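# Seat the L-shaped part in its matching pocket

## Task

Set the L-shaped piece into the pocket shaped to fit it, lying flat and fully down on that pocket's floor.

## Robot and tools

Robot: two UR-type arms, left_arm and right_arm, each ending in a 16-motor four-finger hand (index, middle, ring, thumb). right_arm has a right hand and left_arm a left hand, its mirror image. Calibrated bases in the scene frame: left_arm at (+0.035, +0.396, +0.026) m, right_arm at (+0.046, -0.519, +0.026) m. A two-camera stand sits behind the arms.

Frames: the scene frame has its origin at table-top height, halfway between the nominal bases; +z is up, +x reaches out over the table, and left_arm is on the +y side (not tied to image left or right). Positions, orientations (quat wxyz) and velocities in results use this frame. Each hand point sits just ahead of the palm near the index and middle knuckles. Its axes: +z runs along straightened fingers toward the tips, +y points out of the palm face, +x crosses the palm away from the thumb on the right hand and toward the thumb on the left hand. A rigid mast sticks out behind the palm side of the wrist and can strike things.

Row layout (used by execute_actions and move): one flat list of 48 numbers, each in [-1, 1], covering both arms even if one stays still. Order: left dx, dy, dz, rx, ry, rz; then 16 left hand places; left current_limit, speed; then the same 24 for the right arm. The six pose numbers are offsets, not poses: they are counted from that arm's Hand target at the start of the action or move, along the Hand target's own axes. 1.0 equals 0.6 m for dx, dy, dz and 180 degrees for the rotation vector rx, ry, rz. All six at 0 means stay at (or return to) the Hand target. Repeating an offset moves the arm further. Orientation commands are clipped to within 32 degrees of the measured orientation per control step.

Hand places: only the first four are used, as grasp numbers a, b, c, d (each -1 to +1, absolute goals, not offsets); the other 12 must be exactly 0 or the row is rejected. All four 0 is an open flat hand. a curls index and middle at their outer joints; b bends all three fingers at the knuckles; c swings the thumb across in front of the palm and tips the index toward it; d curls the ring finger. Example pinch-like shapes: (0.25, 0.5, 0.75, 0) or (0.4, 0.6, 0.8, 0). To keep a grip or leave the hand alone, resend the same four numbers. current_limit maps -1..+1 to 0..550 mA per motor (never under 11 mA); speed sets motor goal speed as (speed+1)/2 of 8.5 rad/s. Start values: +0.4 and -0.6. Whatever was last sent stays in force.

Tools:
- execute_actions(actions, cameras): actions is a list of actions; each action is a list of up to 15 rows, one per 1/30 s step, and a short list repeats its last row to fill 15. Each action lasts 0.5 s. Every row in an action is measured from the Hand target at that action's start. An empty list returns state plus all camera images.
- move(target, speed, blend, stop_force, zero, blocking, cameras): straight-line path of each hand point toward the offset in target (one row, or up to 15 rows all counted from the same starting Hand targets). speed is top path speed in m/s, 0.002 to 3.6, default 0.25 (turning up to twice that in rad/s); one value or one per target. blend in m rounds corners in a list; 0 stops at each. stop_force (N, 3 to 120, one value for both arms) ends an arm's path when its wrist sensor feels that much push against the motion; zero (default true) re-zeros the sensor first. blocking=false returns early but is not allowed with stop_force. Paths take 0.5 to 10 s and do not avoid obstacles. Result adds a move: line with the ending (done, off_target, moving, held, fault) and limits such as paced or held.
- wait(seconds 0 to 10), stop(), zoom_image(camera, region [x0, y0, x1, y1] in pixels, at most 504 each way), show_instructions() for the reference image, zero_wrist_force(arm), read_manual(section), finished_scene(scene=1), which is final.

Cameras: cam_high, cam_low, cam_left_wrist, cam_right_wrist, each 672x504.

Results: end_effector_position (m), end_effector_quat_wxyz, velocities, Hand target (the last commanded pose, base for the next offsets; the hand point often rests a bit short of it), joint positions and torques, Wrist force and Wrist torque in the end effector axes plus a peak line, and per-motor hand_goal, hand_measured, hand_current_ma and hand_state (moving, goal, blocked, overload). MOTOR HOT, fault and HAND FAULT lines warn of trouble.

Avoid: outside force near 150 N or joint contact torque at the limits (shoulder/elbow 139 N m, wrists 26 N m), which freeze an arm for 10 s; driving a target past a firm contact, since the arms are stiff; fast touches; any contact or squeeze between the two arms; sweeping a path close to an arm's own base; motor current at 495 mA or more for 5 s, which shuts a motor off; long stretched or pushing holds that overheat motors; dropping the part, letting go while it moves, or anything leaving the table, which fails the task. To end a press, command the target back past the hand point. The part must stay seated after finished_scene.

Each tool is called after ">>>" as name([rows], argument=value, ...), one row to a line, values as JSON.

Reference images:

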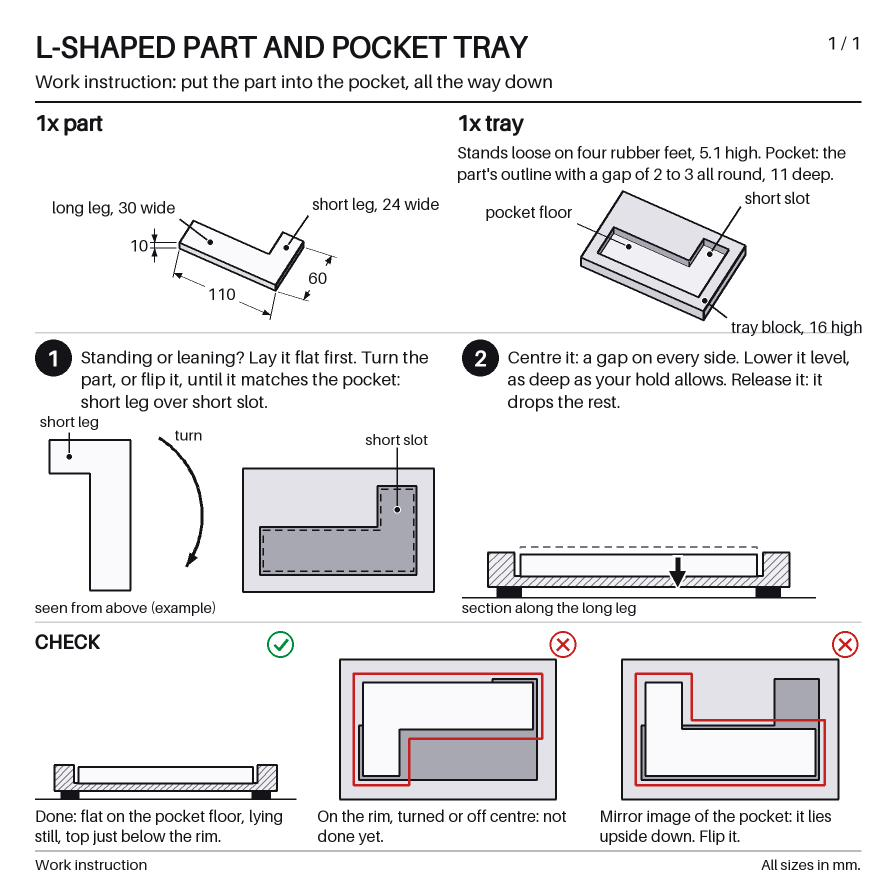

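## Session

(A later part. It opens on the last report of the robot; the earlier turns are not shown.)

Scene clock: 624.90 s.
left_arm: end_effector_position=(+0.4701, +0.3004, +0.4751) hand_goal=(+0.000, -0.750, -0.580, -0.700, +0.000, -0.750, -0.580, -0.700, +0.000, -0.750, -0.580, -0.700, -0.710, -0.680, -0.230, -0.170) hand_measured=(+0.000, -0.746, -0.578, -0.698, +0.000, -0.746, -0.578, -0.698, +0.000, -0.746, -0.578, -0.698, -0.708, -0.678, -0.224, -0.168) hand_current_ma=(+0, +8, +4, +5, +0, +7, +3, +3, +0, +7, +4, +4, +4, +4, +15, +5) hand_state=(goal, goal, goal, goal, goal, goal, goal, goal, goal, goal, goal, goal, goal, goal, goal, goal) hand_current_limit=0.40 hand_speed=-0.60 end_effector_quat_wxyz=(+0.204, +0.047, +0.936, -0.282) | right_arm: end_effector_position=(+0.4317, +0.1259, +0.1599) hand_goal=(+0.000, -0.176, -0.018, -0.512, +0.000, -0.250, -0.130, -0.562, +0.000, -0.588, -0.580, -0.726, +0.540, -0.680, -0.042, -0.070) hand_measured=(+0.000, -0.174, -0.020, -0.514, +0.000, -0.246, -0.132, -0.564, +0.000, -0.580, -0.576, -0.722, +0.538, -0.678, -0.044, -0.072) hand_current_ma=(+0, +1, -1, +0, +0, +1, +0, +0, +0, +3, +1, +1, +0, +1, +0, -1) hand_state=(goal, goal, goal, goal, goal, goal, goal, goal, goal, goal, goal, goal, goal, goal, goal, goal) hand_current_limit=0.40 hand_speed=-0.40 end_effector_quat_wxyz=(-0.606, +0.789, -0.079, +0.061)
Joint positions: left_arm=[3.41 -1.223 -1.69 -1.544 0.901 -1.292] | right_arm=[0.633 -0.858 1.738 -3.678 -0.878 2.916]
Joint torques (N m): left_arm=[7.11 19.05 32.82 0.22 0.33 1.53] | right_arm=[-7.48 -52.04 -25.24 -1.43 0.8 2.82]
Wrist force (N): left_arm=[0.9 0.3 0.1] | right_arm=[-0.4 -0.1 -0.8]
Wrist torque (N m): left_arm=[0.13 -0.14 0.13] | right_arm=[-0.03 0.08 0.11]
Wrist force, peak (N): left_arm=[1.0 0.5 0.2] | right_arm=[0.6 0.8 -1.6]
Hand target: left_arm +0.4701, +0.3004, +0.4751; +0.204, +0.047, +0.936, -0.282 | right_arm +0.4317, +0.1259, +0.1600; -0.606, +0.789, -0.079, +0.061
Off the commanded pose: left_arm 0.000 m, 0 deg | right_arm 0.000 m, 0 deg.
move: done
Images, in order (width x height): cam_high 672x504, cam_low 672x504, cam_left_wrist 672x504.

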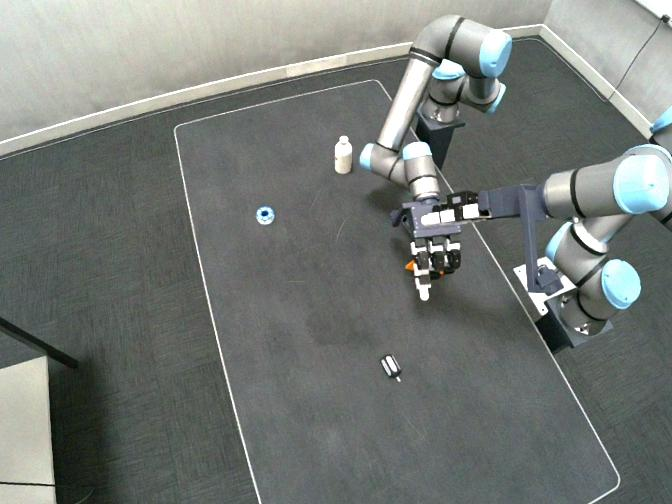

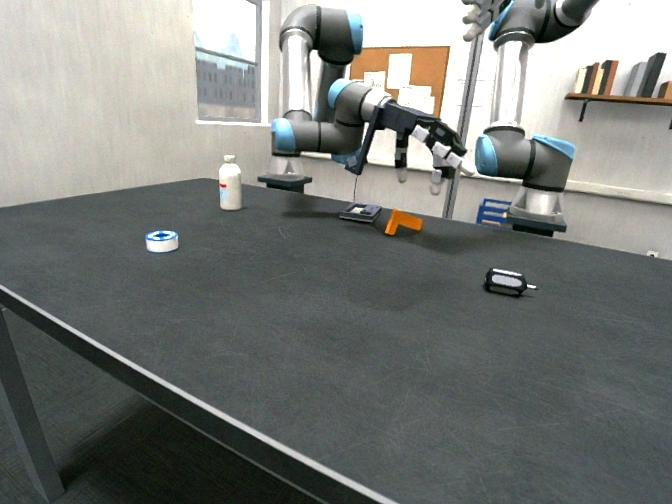

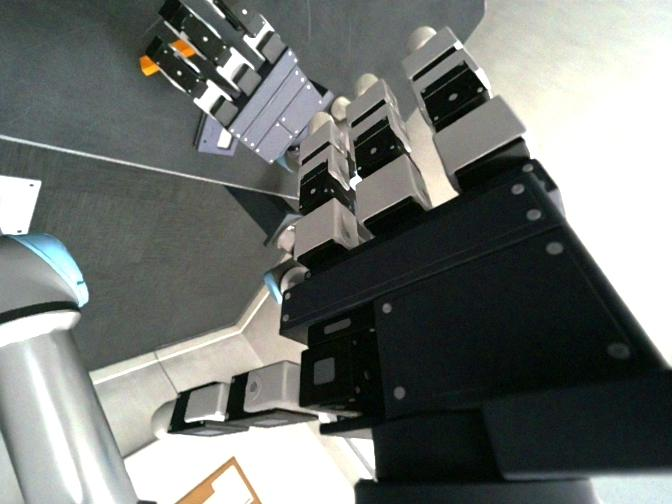

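>>> move(target=[0,0,0,0,0,0, 0,0,0,0,0,0,0,0,0,0,0,0,0,0,0,0, 0.4,-0.6, 0,0.132,0.0354,0,0,0, 0.25,0.25,0.75,0,0,0,0,0,0,0,0,0,0,0,0,0, 0.4,-0.4], speed=0.12, stop_force=10, cameras=["cam_high","cam_low","cam_left_wrist","cam_right_wrist"])

>>> zoom_image(camera="cam_low", region=[330, 160, 450, 260])

>>> zoom_image(camera="cam_left_wrist", region=[120, 0, 280, 130])

Scene clock: 638.20 s.
left_arm: end_effector_position=(+0.4701, +0.3004, +0.4751) hand_goal=(+0.000, -0.750, -0.580, -0.700, +0.000, -0.750, -0.580, -0.700, +0.000, -0.750, -0.580, -0.700, -0.710, -0.680, -0.230, -0.170) hand_measured=(+0.000, -0.746, -0.578, -0.698, +0.000, -0.746, -0.578, -0.698, +0.000, -0.746, -0.578, -0.698, -0.708, -0.678, -0.224, -0.168) hand_current_ma=(+0, +8, +4, +5, +0, +7, +3, +3, +0, +7, +4, +4, +4, +4, +15, +5) hand_state=(goal, goal, goal, goal, goal, goal, goal, goal, goal, goal, goal, goal, goal, goal, goal, goal) hand_current_limit=0.40 hand_speed=-0.60 end_effector_quat_wxyz=(+0.204, +0.047, +0.936, -0.282) | right_arm: end_effector_position=(+0.4318, +0.1258, +0.0780) hand_goal=(+0.000, -0.176, -0.018, -0.512, +0.000, -0.250, -0.130, -0.562, +0.000, -0.588, -0.580, -0.726, +0.540, -0.680, -0.042, -0.070) hand_measured=(+0.000, -0.174, -0.020, -0.514, +0.000, -0.246, -0.132, -0.564, +0.000, -0.580, -0.576, -0.722, +0.538, -0.678, -0.044, -0.072) hand_current_ma=(+0, +1, -1, +0, +0, +1, +0, +0, +0, +3, +1, +1, +0, +1, +0, -1) hand_state=(goal, goal, goal, goal, goal, goal, goal, goal, goal, goal, goal, goal, goal, goal, goal, goal) hand_current_limit=0.40 hand_speed=-0.40 end_effector_quat_wxyz=(-0.606, +0.789, -0.079, +0.061)
Joint positions: left_arm=[3.41 -1.223 -1.69 -1.544 0.901 -1.292] | right_arm=[0.633 -0.699 1.727 -3.826 -0.877 2.916]
Joint torques (N m): left_arm=[7.81 18.75 32.94 0.19 -0.11 1.53] | right_arm=[11.04 -62.2 -3.45 -3.93 0.05 2.73]
Wrist force (N): left_arm=[0.9 0.5 0.0] | right_arm=[-0.7 0.1 -0.7]
Wrist torque (N m): left_arm=[0.17 -0.14 0.12] | right_arm=[-0.01 0.11 0.10]
Wrist force, peak (N): left_arm=[1.0 0.6 0.1] | right_arm=[-0.6 -1.4 -1.2]
Hand target: left_arm +0.4701, +0.3004, +0.4751; +0.204, +0.047, +0.936, -0.282 | right_arm +0.4318, +0.1259, +0.0780; -0.606, +0.789, -0.079, +0.061
Off the commanded pose: left_arm 0.000 m, 0 deg | right_arm 0.000 m, 0 deg.
move: done

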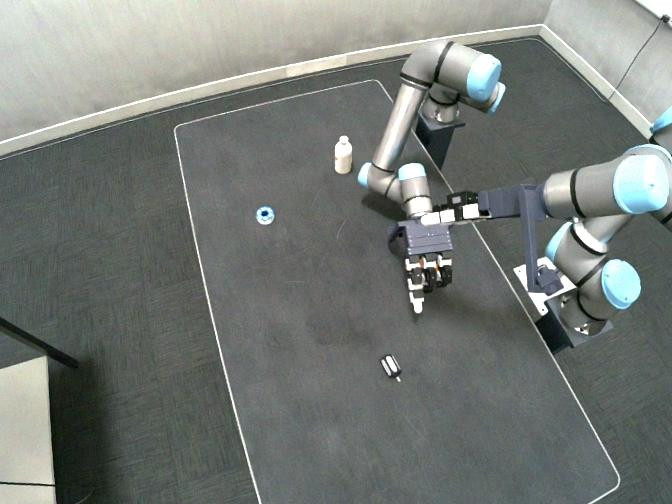

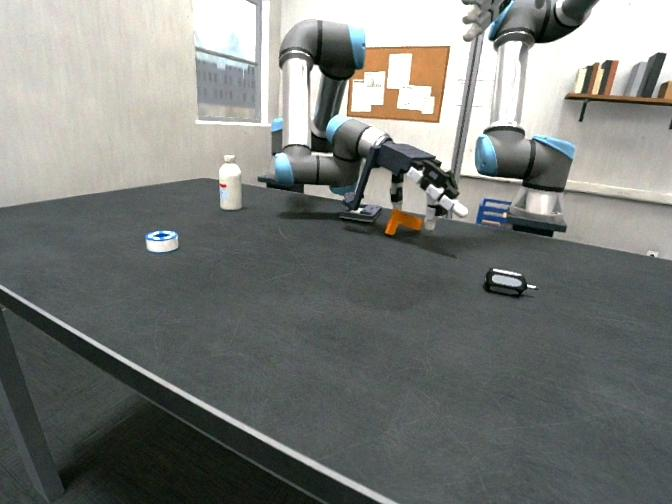

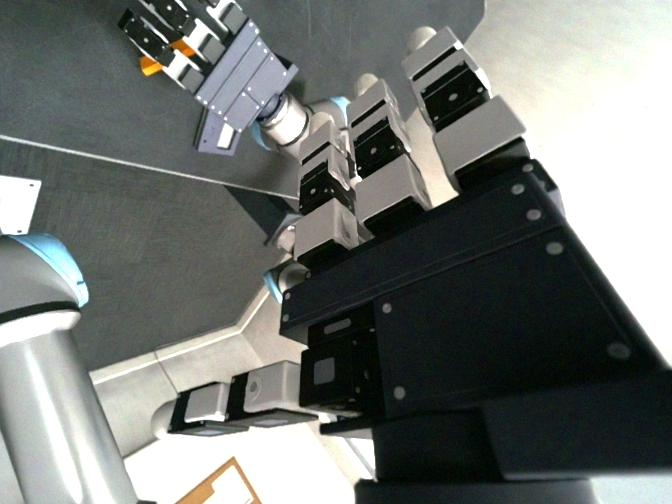

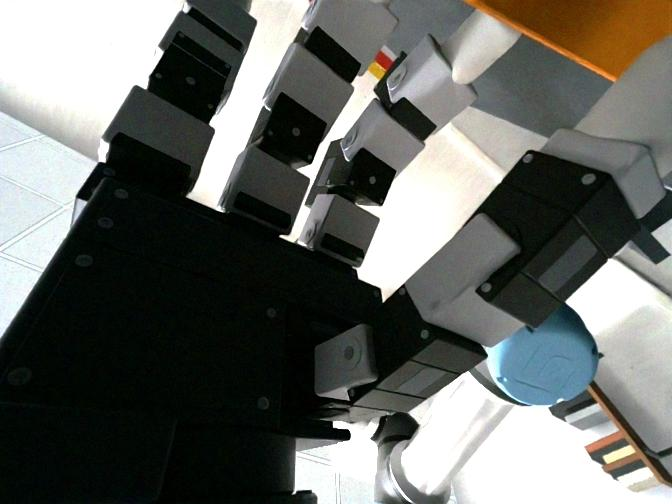

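Scaled by 4.200 from the camera's 672x504 image, which has a finer 960x720 frame.

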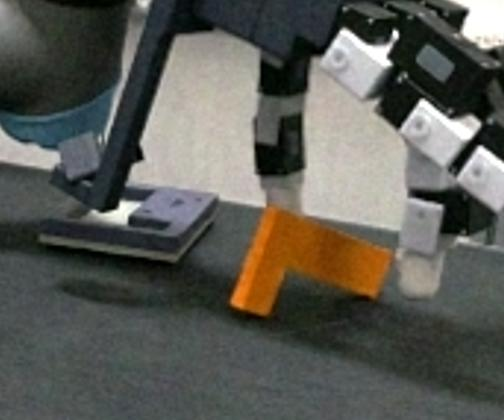

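Scaled by 3.150 from the camera's 672x504 image, which has a finer 960x720 frame.

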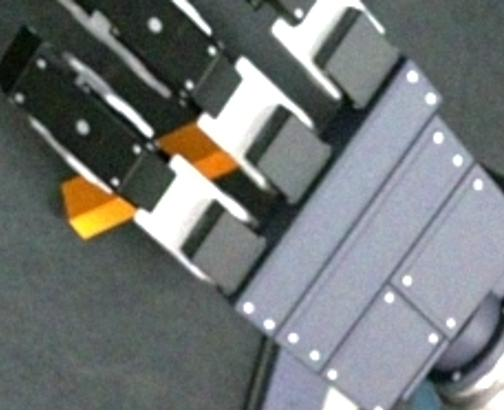

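>>> move(target=[0,0,0,0,0,0, 0,0,0,0,0,0,0,0,0,0,0,0,0,0,0,0, 0.4,-0.6, 0,0,0,0,0,0, 0.25,0.5,0.75,0,0,0,0,0,0,0,0,0,0,0,0,0, 0.1,-0.9], speed=0.12, cameras=["cam_low","cam_left_wrist","cam_right_wrist"])

>>> zoom_image(camera="cam_low", region=[330, 160, 450, 260])

>>> zoom_image(camera="cam_left_wrist", region=[120, 0, 280, 130])

Scene clock: 659.17 s.
left_arm: end_effector_position=(+0.4701, +0.3004, +0.4751) hand_goal=(+0.000, -0.750, -0.580, -0.700, +0.000, -0.750, -0.580, -0.700, +0.000, -0.750, -0.580, -0.700, -0.710, -0.680, -0.230, -0.170) hand_measured=(+0.000, -0.746, -0.578, -0.698, +0.000, -0.746, -0.578, -0.698, +0.000, -0.746, -0.578, -0.698, -0.708, -0.678, -0.224, -0.168) hand_current_ma=(+0, +8, +4, +5, +0, +7, +3, +3, +0, +7, +4, +4, +4, +4, +15, +5) hand_state=(goal, goal, goal, goal, goal, goal, goal, goal, goal, goal, goal, goal, goal, goal, goal, goal) hand_current_limit=0.40 hand_speed=-0.60 end_effector_quat_wxyz=(+0.204, +0.047, +0.936, -0.282) | right_arm: end_effector_position=(+0.4318, +0.1259, +0.0780) hand_goal=(+0.000, +0.162, -0.092, -0.562, +0.000, +0.188, -0.080, -0.562, +0.000, -0.212, -0.580, -0.776, +0.540, -0.680, -0.042, -0.120) hand_measured=(+0.000, +0.160, -0.090, -0.560, +0.000, +0.186, -0.082, -0.564, +0.000, -0.208, -0.576, -0.772, +0.538, -0.678, -0.044, -0.118) hand_current_ma=(+0, +0, +0, +0, +0, +0, +0, +0, +0, +1, +1, +1, +0, +1, +0, +1) hand_state=(goal, goal, goal, goal, goal, goal, goal, goal, goal, goal, goal, goal, goal, goal, goal, goal) hand_current_limit=0.10 hand_speed=-0.90 end_effector_quat_wxyz=(-0.606, +0.789, -0.079, +0.061)
Joint positions: left_arm=[3.41 -1.223 -1.69 -1.544 0.901 -1.292] | right_arm=[0.633 -0.699 1.727 -3.826 -0.877 2.916]
Joint torques (N m): left_arm=[7.41 18.36 32.96 0.28 -0.32 1.48] | right_arm=[12.65 -62.09 -3.82 -3.24 -0.23 2.88]
Wrist force (N): left_arm=[0.8 0.6 0.1] | right_arm=[-0.8 0.0 -0.7]
Wrist torque (N m): left_arm=[0.17 -0.13 0.12] | right_arm=[0.05 0.13 0.09]
Wrist force, peak (N): left_arm=[1.0 0.7 0.3] | right_arm=[-1.0 -0.2 -0.8]
Hand target: left_arm +0.4701, +0.3004, +0.4751; +0.204, +0.047, +0.936, -0.282 | right_arm +0.4318, +0.1259, +0.0780; -0.606, +0.789, -0.079, +0.061
Off the commanded pose: left_arm 0.000 m, 0 deg | right_arm 0.000 m, 0 deg.
move: done
Images, in order (width x height): cam_low 672x504, cam_left_wrist 672x504, cam_right_wrist 672x504.

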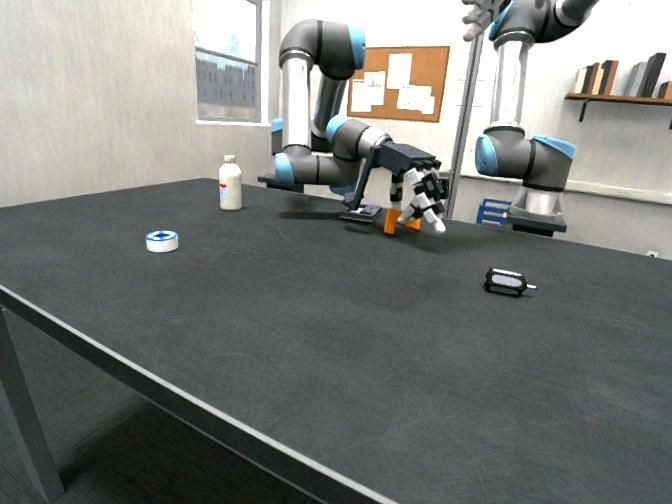

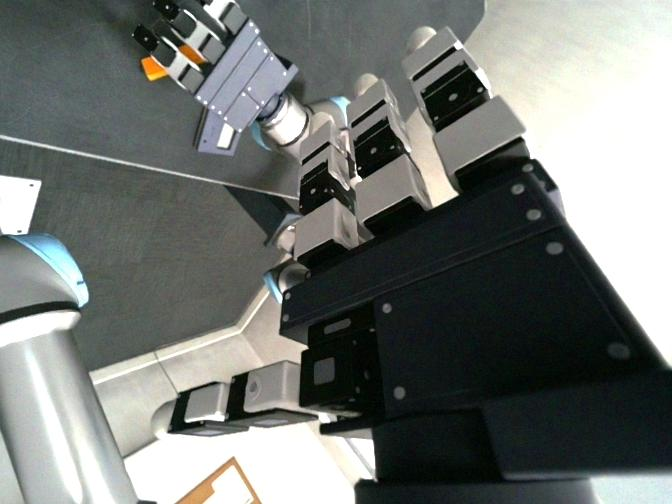

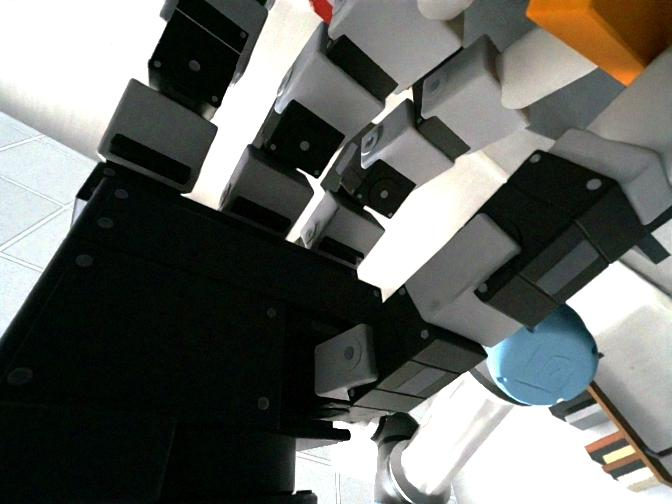

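Scaled by 4.200 from the camera's 672x504 image, which has a finer 960x720 frame.

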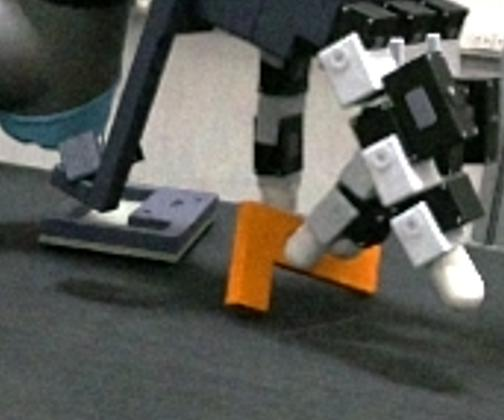

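Scaled by 3.150 from the camera's 672x504 image, which has a finer 960x720 frame.

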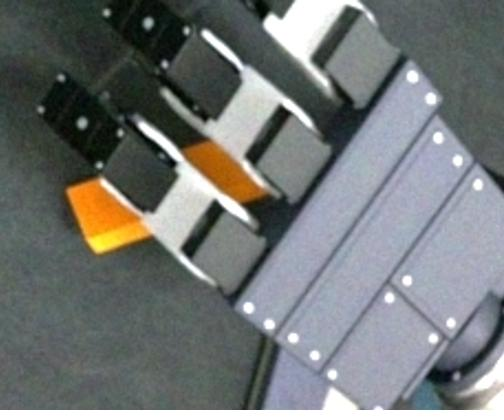

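>>> move(target=[0,0,0,0,0,0, 0,0,0,0,0,0,0,0,0,0,0,0,0,0,0,0, 0.4,-0.6, 0,0,0,0,0,0, 0.25,0.54,0.75,0,0,0,0,0,0,0,0,0,0,0,0,0, 0.1,-0.9], speed=0.12, cameras=["cam_low","cam_left_wrist"])

>>> zoom_image(camera="cam_low", region=[330, 160, 450, 260])

>>> zoom_image(camera="cam_left_wrist", region=[120, 0, 280, 130])

Scene clock: 667.37 s.
left_arm: end_effector_position=(+0.4701, +0.3004, +0.4751) hand_goal=(+0.000, -0.750, -0.580, -0.700, +0.000, -0.750, -0.580, -0.700, +0.000, -0.750, -0.580, -0.700, -0.710, -0.680, -0.230, -0.170) hand_measured=(+0.000, -0.746, -0.578, -0.698, +0.000, -0.746, -0.578, -0.698, +0.000, -0.746, -0.578, -0.698, -0.708, -0.678, -0.224, -0.168) hand_current_ma=(+0, +8, +4, +5, +0, +7, +3, +3, +0, +7, +4, +4, +4, +4, +15, +5) hand_state=(goal, goal, goal, goal, goal, goal, goal, goal, goal, goal, goal, goal, goal, goal, goal, goal) hand_current_limit=0.40 hand_speed=-0.60 end_effector_quat_wxyz=(+0.204, +0.047, +0.936, -0.282) | right_arm: end_effector_position=(+0.4318, +0.1259, +0.0780) hand_goal=(+0.000, +0.216, -0.104, -0.570, +0.000, +0.258, -0.072, -0.562, +0.000, -0.152, -0.580, -0.784, +0.540, -0.680, -0.042, -0.128) hand_measured=(+0.000, +0.214, -0.102, -0.568, +0.000, +0.256, -0.076, -0.564, +0.000, -0.148, -0.576, -0.780, +0.538, -0.678, -0.044, -0.126) hand_current_ma=(+0, +0, +0, +0, +0, -1, -1, +0, +0, +1, +1, +1, +0, +1, +0, +1) hand_state=(goal, goal, goal, goal, goal, goal, goal, goal, goal, goal, goal, goal, goal, goal, goal, goal) hand_current_limit=0.10 hand_speed=-0.90 end_effector_quat_wxyz=(-0.606, +0.789, -0.079, +0.061)
Joint positions: left_arm=[3.41 -1.223 -1.69 -1.544 0.901 -1.292] | right_arm=[0.633 -0.699 1.727 -3.826 -0.877 2.916]
Joint torques (N m): left_arm=[7.28 18.58 32.63 0.32 -0.55 1.55] | right_arm=[11.7 -60.94 -4.29 -2.2 0.01 2.62]
Wrist force (N): left_arm=[0.8 0.2 0.1] | right_arm=[-0.7 0.0 -0.7]
Wrist torque (N m): left_arm=[0.12 -0.12 0.12] | right_arm=[0.06 0.10 0.10]
Wrist force, peak (N): left_arm=[1.0 0.6 -0.1] | right_arm=[-1.0 -0.1 -0.9]
Hand target: left_arm +0.4701, +0.3004, +0.4751; +0.204, +0.047, +0.936, -0.282 | right_arm +0.4318, +0.1259, +0.0780; -0.606, +0.789, -0.079, +0.061
Off the commanded pose: left_arm 0.000 m, 0 deg | right_arm 0.000 m, 0 deg.
move: done
Images, in order (width x height): cam_low 672x504, cam_left_wrist 672x504.

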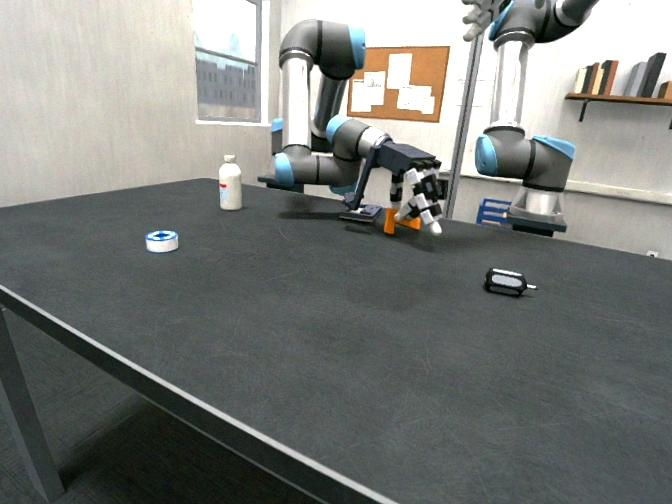

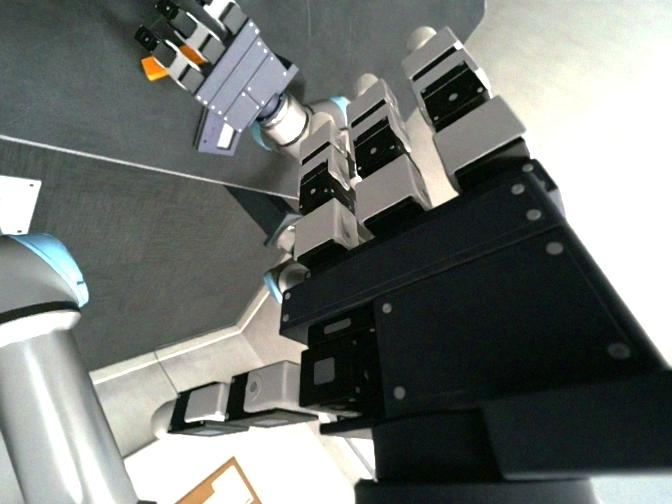

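Scaled by 4.200 from the camera's 672x504 image, which has a finer 960x720 frame.

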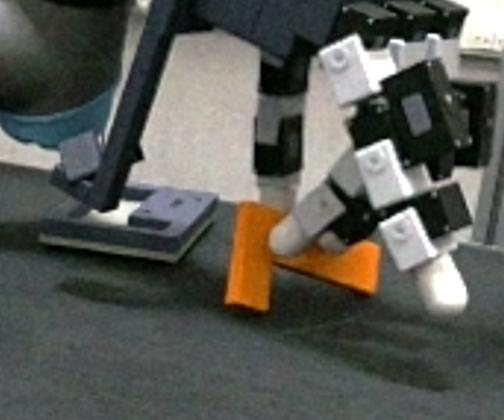

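Scaled by 3.150 from the camera's 672x504 image, which has a finer 960x720 frame.

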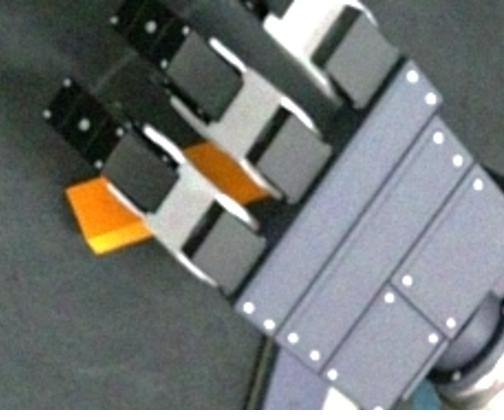

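>>> move([
  [0,0,0,0,0,0, 0,0,0,0,0,0,0,0,0,0,0,0,0,0,0,0, 0.4,-0.6, 0,0,0,0,0,0, 0.25,0.25,0.75,0,0,0,0,0,0,0,0,0,0,0,0,0, 0.1,-0.9],
  [0,0,0,0,0,0, 0,0,0,0,0,0,0,0,0,0,0,0,0,0,0,0, 0.4,-0.6, -0.0076,0.0062,-0.0230,0,0,0, 0,0,0.75,0,0,0,0,0,0,0,0,0,0,0,0,0, 0.1,-0.85],
], speed=0.03, cameras=["cam_low","cam_left_wrist","cam_right_wrist"])

>>> zoom_image(camera="cam_low", region=[330, 160, 450, 260])

>>> zoom_image(camera="cam_left_wrist", region=[120, 0, 280, 130])

Scene clock: 701.70 s.
left_arm: end_effector_position=(+0.4701, +0.3004, +0.4751) hand_goal=(+0.000, -0.750, -0.580, -0.700, +0.000, -0.750, -0.580, -0.700, +0.000, -0.750, -0.580, -0.700, -0.710, -0.680, -0.230, -0.170) hand_measured=(+0.000, -0.746, -0.578, -0.698, +0.000, -0.746, -0.578, -0.698, +0.000, -0.746, -0.578, -0.698, -0.708, -0.678, -0.224, -0.168) hand_current_ma=(+0, +8, +4, +5, +0, +7, +3, +3, +0, +7, +4, +4, +4, +4, +15, +5) hand_state=(goal, goal, goal, goal, goal, goal, goal, goal, goal, goal, goal, goal, goal, goal, goal, goal) hand_current_limit=0.40 hand_speed=-0.60 end_effector_quat_wxyz=(+0.204, +0.047, +0.936, -0.282) | right_arm: end_effector_position=(+0.4245, +0.1128, +0.0780) hand_goal=(+0.000, -0.488, -0.168, -0.700, +0.000, -0.750, -0.580, -0.926, +0.000, -0.938, -0.580, -0.700, +0.564, -0.680, -0.042, -0.058) hand_measured=(+0.000, -0.470, -0.162, -0.698, +0.000, -0.726, -0.572, -0.922, +0.000, -0.914, -0.576, -0.702, +0.562, -0.678, -0.044, -0.060) hand_current_ma=(+0, +14, +2, +1, +0, +21, +3, +1, +0, +20, +1, +0, +0, +1, +0, -1) hand_state=(goal, goal, goal, goal, goal, blocked, goal, goal, goal, blocked, goal, goal, goal, goal, goal, goal) hand_current_limit=0.10 hand_speed=-0.85 end_effector_quat_wxyz=(-0.606, +0.789, -0.079, +0.061)
Joint positions: left_arm=[3.41 -1.223 -1.69 -1.544 0.901 -1.292] | right_arm=[0.622 -0.717 1.776 -3.854 -0.867 2.911]
Joint torques (N m): left_arm=[7.56 18.68 32.53 0.45 -1.03 1.52] | right_arm=[13.13 -37.88 -26.03 -1.07 -1.02 2.42]
Wrist force (N): left_arm=[0.7 0.7 0.1] | right_arm=[-0.7 -0.1 -0.7]
Wrist torque (N m): left_arm=[0.19 -0.12 0.10] | right_arm=[-0.07 0.10 0.23]
Wrist force, peak (N): left_arm=[1.1 0.6 -0.1] | right_arm=[-0.7 0.1 -1.1]
Hand target: left_arm +0.4701, +0.3004, +0.4751; +0.204, +0.047, +0.936, -0.282 | right_arm +0.4245, +0.1128, +0.0780; -0.606, +0.789, -0.079, +0.061
Off the commanded pose: left_arm 0.000 m, 0 deg | right_arm 0.000 m, 0 deg.
move: done
Images, in order (width x height): cam_low 672x504, cam_left_wrist 672x504, cam_right_wrist 672x504.

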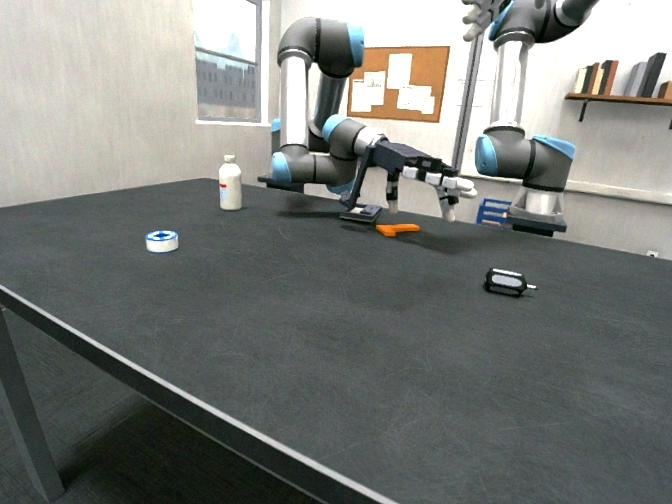

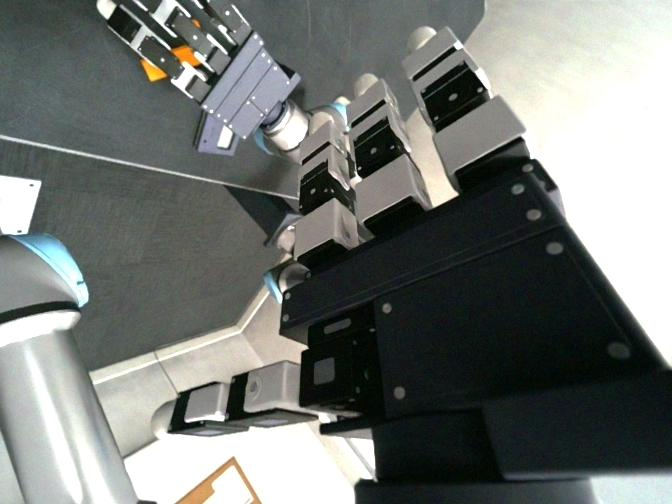

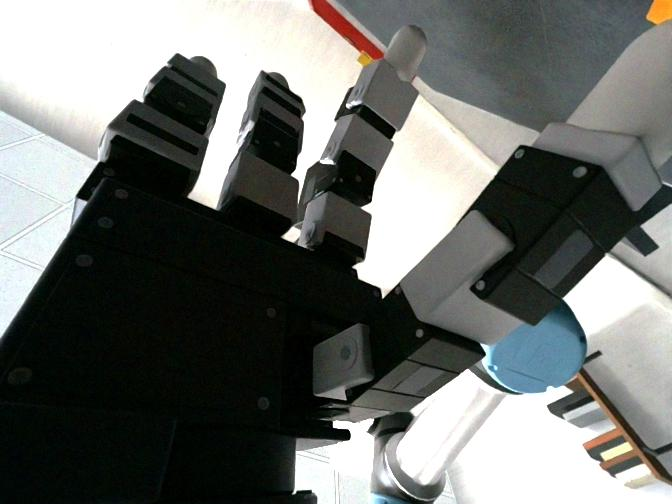

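Scaled by 4.200 from the camera's 672x504 image, which has a finer 960x720 frame.

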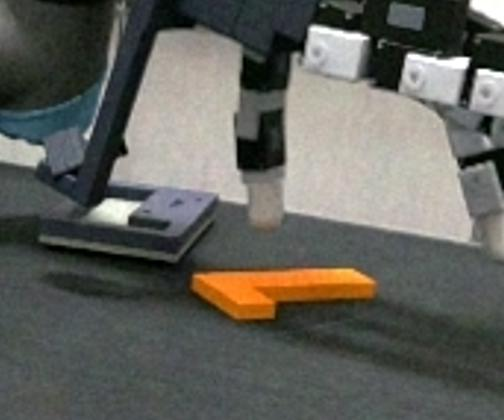

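Scaled by 3.150 from the camera's 672x504 image, which has a finer 960x720 frame.

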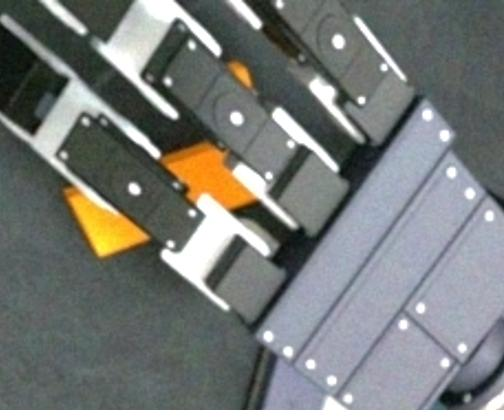

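>>> move([
  [0,0,0,0,0,0, 0,0,0,0,0,0,0,0,0,0,0,0,0,0,0,0, 0.4,-0.6, 0,-0.132,-0.0354,0,0,0, 0,0,0.75,0,0,0,0,0,0,0,0,0,0,0,0,0, 0.4,-0.4],
  [0,0,0,0,0,0, 0,0,0,0,0,0,0,0,0,0,0,0,0,0,0,0, 0.4,-0.6, -0.1591,-0.0973,-0.2936,0.0269,0.2001,0.0444, 0.35,0.1,0.82,0,0,0,0,0,0,0,0,0,0,0,0,0, 0.4,-0.4],
], speed=0.25, blend=0.03, cameras=["cam_high","cam_low","cam_left_wrist"])

>>> zoom_image(camera="cam_left_wrist", region=[130, 10, 260, 160])

Scene clock: 897.13 s.
left_arm: end_effector_position=(+0.4701, +0.3004, +0.4751) hand_goal=(+0.000, -0.750, -0.580, -0.700, +0.000, -0.750, -0.580, -0.700, +0.000, -0.750, -0.580, -0.700, -0.710, -0.680, -0.230, -0.170) hand_measured=(+0.000, -0.746, -0.578, -0.698, +0.000, -0.746, -0.578, -0.698, +0.000, -0.746, -0.578, -0.698, -0.708, -0.678, -0.224, -0.168) hand_current_ma=(+0, +8, +4, +5, +0, +7, +3, +3, +0, +7, +4, +4, +4, +4, +15, +5) hand_state=(goal, goal, goal, goal, goal, goal, goal, goal, goal, goal, goal, goal, goal, goal, goal, goal) hand_current_limit=0.40 hand_speed=-0.60 end_effector_quat_wxyz=(+0.204, +0.047, +0.936, -0.282) | right_arm: end_effector_position=(+0.2999, -0.0201, +0.1799) hand_goal=(+0.000, -0.364, +0.156, -0.388, +0.000, -0.488, +0.000, -0.438, +0.000, -0.840, -0.580, -0.686, +0.648, -0.680, -0.026, -0.014) hand_measured=(+0.000, -0.358, +0.154, -0.390, +0.000, -0.480, -0.002, -0.440, +0.000, -0.832, -0.576, -0.688, +0.644, -0.678, -0.030, -0.018) hand_current_ma=(+0, +2, -1, -1, +0, +3, +0, +0, +0, +3, +1, +0, -1, +0, -1, -1) hand_state=(goal, goal, goal, goal, goal, goal, goal, goal, goal, goal, goal, goal, goal, goal, goal, goal) hand_current_limit=0.40 hand_speed=-0.40 end_effector_quat_wxyz=(-0.586, +0.699, -0.314, +0.264)
Joint positions: left_arm=[3.41 -1.223 -1.69 -1.544 0.901 -1.292] | right_arm=[0.864 -1.133 2.35 -4.183 -1.72 3.167]
Joint torques (N m): left_arm=[7.74 18.59 32.47 0.52 -1.47 1.44] | right_arm=[-8.59 -19.17 -16.81 -3.75 -1.6 -2.97]
Wrist force (N): left_arm=[0.9 0.5 0.1] | right_arm=[-0.6 -0.2 -0.1]
Wrist torque (N m): left_arm=[0.15 -0.13 0.12] | right_arm=[-0.13 0.09 0.21]
Wrist force, peak (N): left_arm=[1.0 0.5 0.1] | right_arm=[-0.7 2.8 -0.2]
Hand target: left_arm +0.4701, +0.3004, +0.4751; +0.204, +0.047, +0.936, -0.282 | right_arm +0.2999, -0.0201, +0.1799; -0.586, +0.699, -0.314, +0.264
Off the commanded pose: left_arm 0.000 m, 0 deg | right_arm 0.000 m, 0 deg.
move: done
Images, in order (width x height): cam_high 672x504, cam_low 672x504, cam_left_wrist 672x504.

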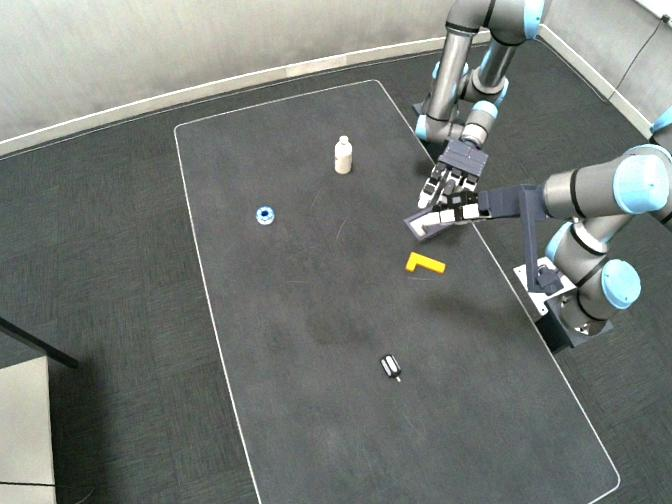

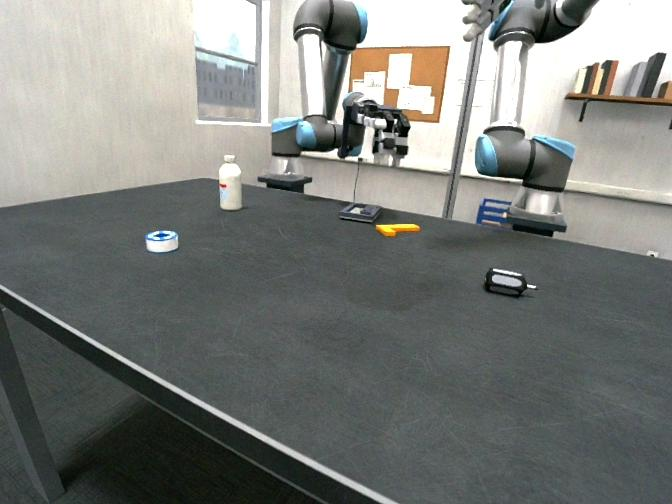

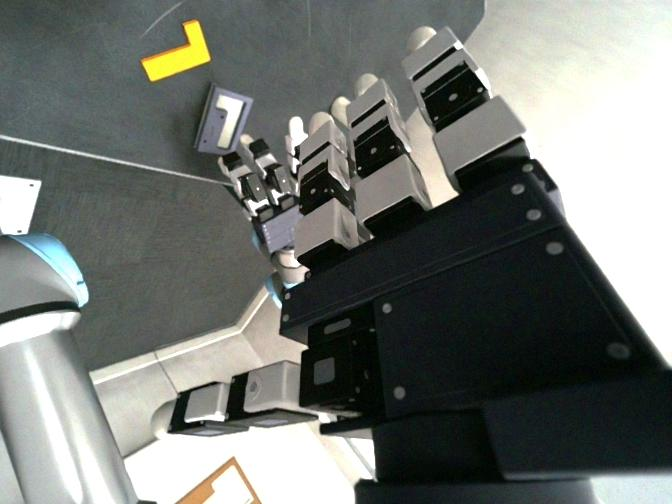

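Scaled by 3.360 from the camera's 672x504 image, which has a finer 960x720 frame.

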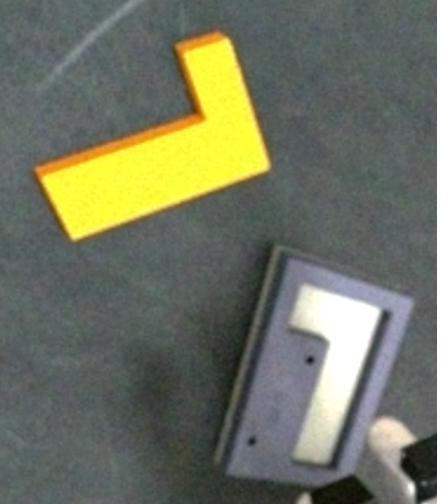

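>>> move(target=[0,0,0,0,0,0, 0,0,0,0,0,0,0,0,0,0,0,0,0,0,0,0, 0.4,-0.6, -0.0288,0.053,0.2763,0,-0.0197,-0.0035, 0.35,0.15,0.82,0,0,0,0,0,0,0,0,0,0,0,0,0, 0.4,-0.4], speed=0.25, cameras=["cam_high","cam_low","cam_left_wrist","cam_right_wrist"])

>>> zoom_image(camera="cam_left_wrist", region=[120, 0, 280, 160])

>>> zoom_image(camera="cam_low", region=[330, 150, 460, 260])

Scene clock: 930.13 s.
left_arm: end_effector_position=(+0.4701, +0.3004, +0.4751) hand_goal=(+0.000, -0.750, -0.580, -0.700, +0.000, -0.750, -0.580, -0.700, +0.000, -0.750, -0.580, -0.700, -0.710, -0.680, -0.230, -0.170) hand_measured=(+0.000, -0.746, -0.578, -0.698, +0.000, -0.746, -0.578, -0.698, +0.000, -0.746, -0.578, -0.698, -0.708, -0.678, -0.224, -0.168) hand_current_ma=(+0, +8, +4, +5, +0, +7, +3, +3, +0, +7, +4, +4, +4, +4, +15, +5) hand_state=(goal, goal, goal, goal, goal, goal, goal, goal, goal, goal, goal, goal, goal, goal, goal, goal) hand_current_limit=0.40 hand_speed=-0.60 end_effector_quat_wxyz=(+0.204, +0.047, +0.936, -0.282) | right_arm: end_effector_position=(+0.4064, +0.0975, +0.1198) hand_goal=(+0.000, -0.296, +0.140, -0.398, +0.000, -0.400, +0.010, -0.438, +0.000, -0.766, -0.580, -0.696, +0.648, -0.680, -0.026, -0.024) hand_measured=(+0.000, -0.292, +0.142, -0.396, +0.000, -0.394, +0.008, -0.440, +0.000, -0.758, -0.576, -0.692, +0.644, -0.678, -0.028, -0.022) hand_current_ma=(+0, +1, +1, +0, +0, +2, +0, +0, +0, +3, +1, +1, -1, +0, -1, +0) hand_state=(goal, goal, goal, goal, goal, goal, goal, goal, goal, goal, goal, goal, goal, goal, goal, goal) hand_current_limit=0.40 hand_speed=-0.40 end_effector_quat_wxyz=(-0.594, +0.708, -0.292, +0.245)
Joint positions: left_arm=[3.41 -1.223 -1.69 -1.544 0.901 -1.292] | right_arm=[0.823 -0.809 1.914 -4.073 -1.617 3.149]
Joint torques (N m): left_arm=[7.37 17.82 32.94 0.51 -1.81 1.44] | right_arm=[11.84 -44.76 -19.73 -2.8 -0.73 2.2]
Wrist force (N): left_arm=[0.7 0.4 0.0] | right_arm=[-0.3 0.2 -0.3]
Wrist torque (N m): left_arm=[0.15 -0.12 0.11] | right_arm=[-0.04 0.04 0.22]
Wrist force, peak (N): left_arm=[0.9 0.6 0.2] | right_arm=[-0.2 -0.5 -2.2]
Hand target: left_arm +0.4701, +0.3004, +0.4751; +0.204, +0.047, +0.936, -0.282 | right_arm +0.4064, +0.0976, +0.1199; -0.594, +0.708, -0.292, +0.245
Off the commanded pose: left_arm 0.000 m, 0 deg | right_arm 0.000 m, 0 deg.
move: done

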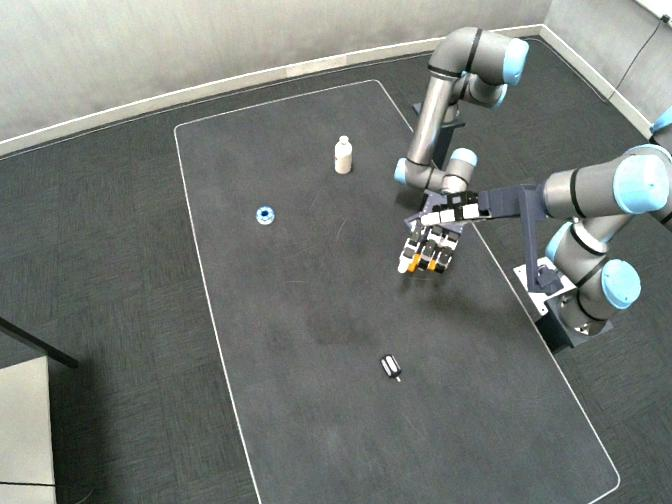

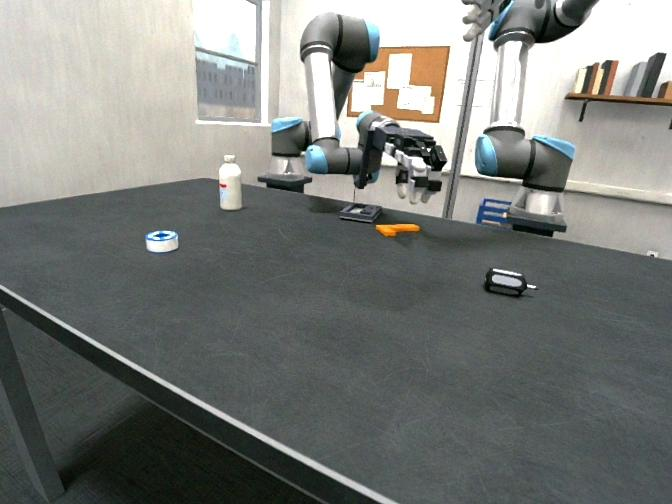

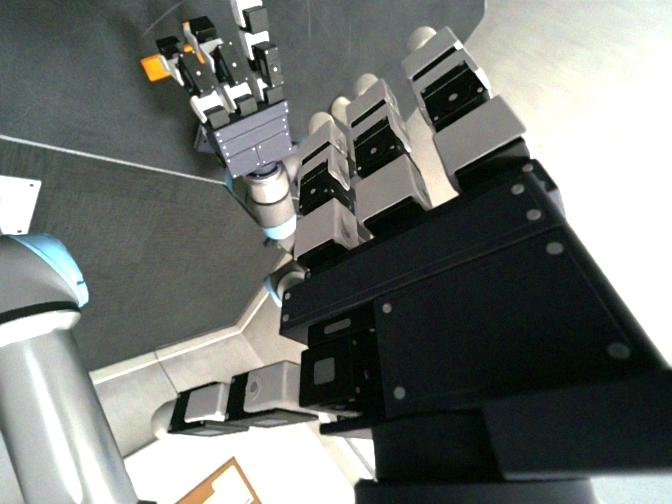

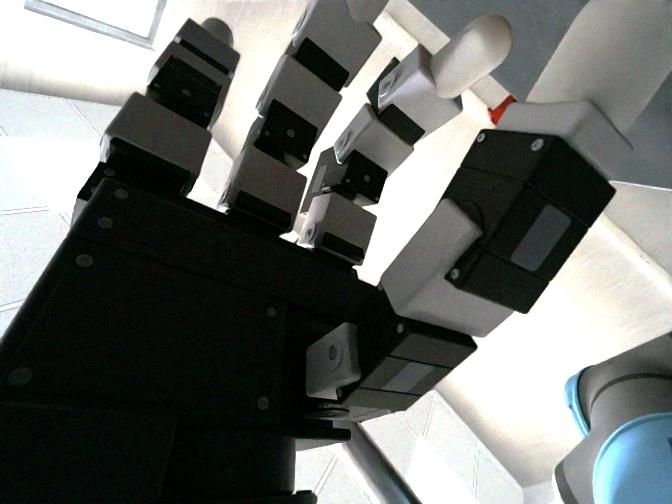

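Scaled by 3.150 from the camera's 672x504 image, which has a finer 960x720 frame.

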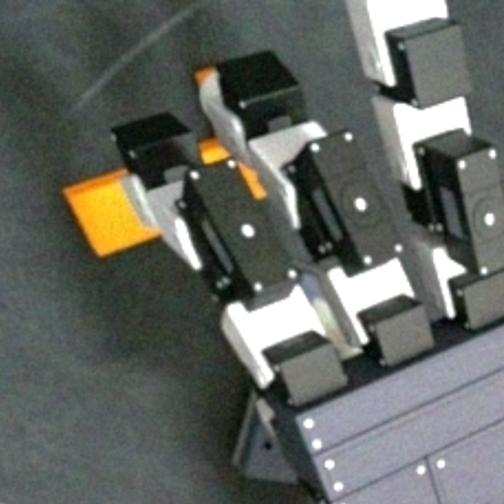

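Scaled by 3.877 from the camera's 672x504 image, which has a finer 960x720 frame.

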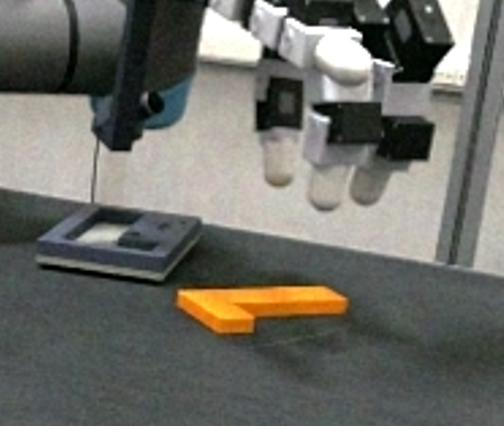

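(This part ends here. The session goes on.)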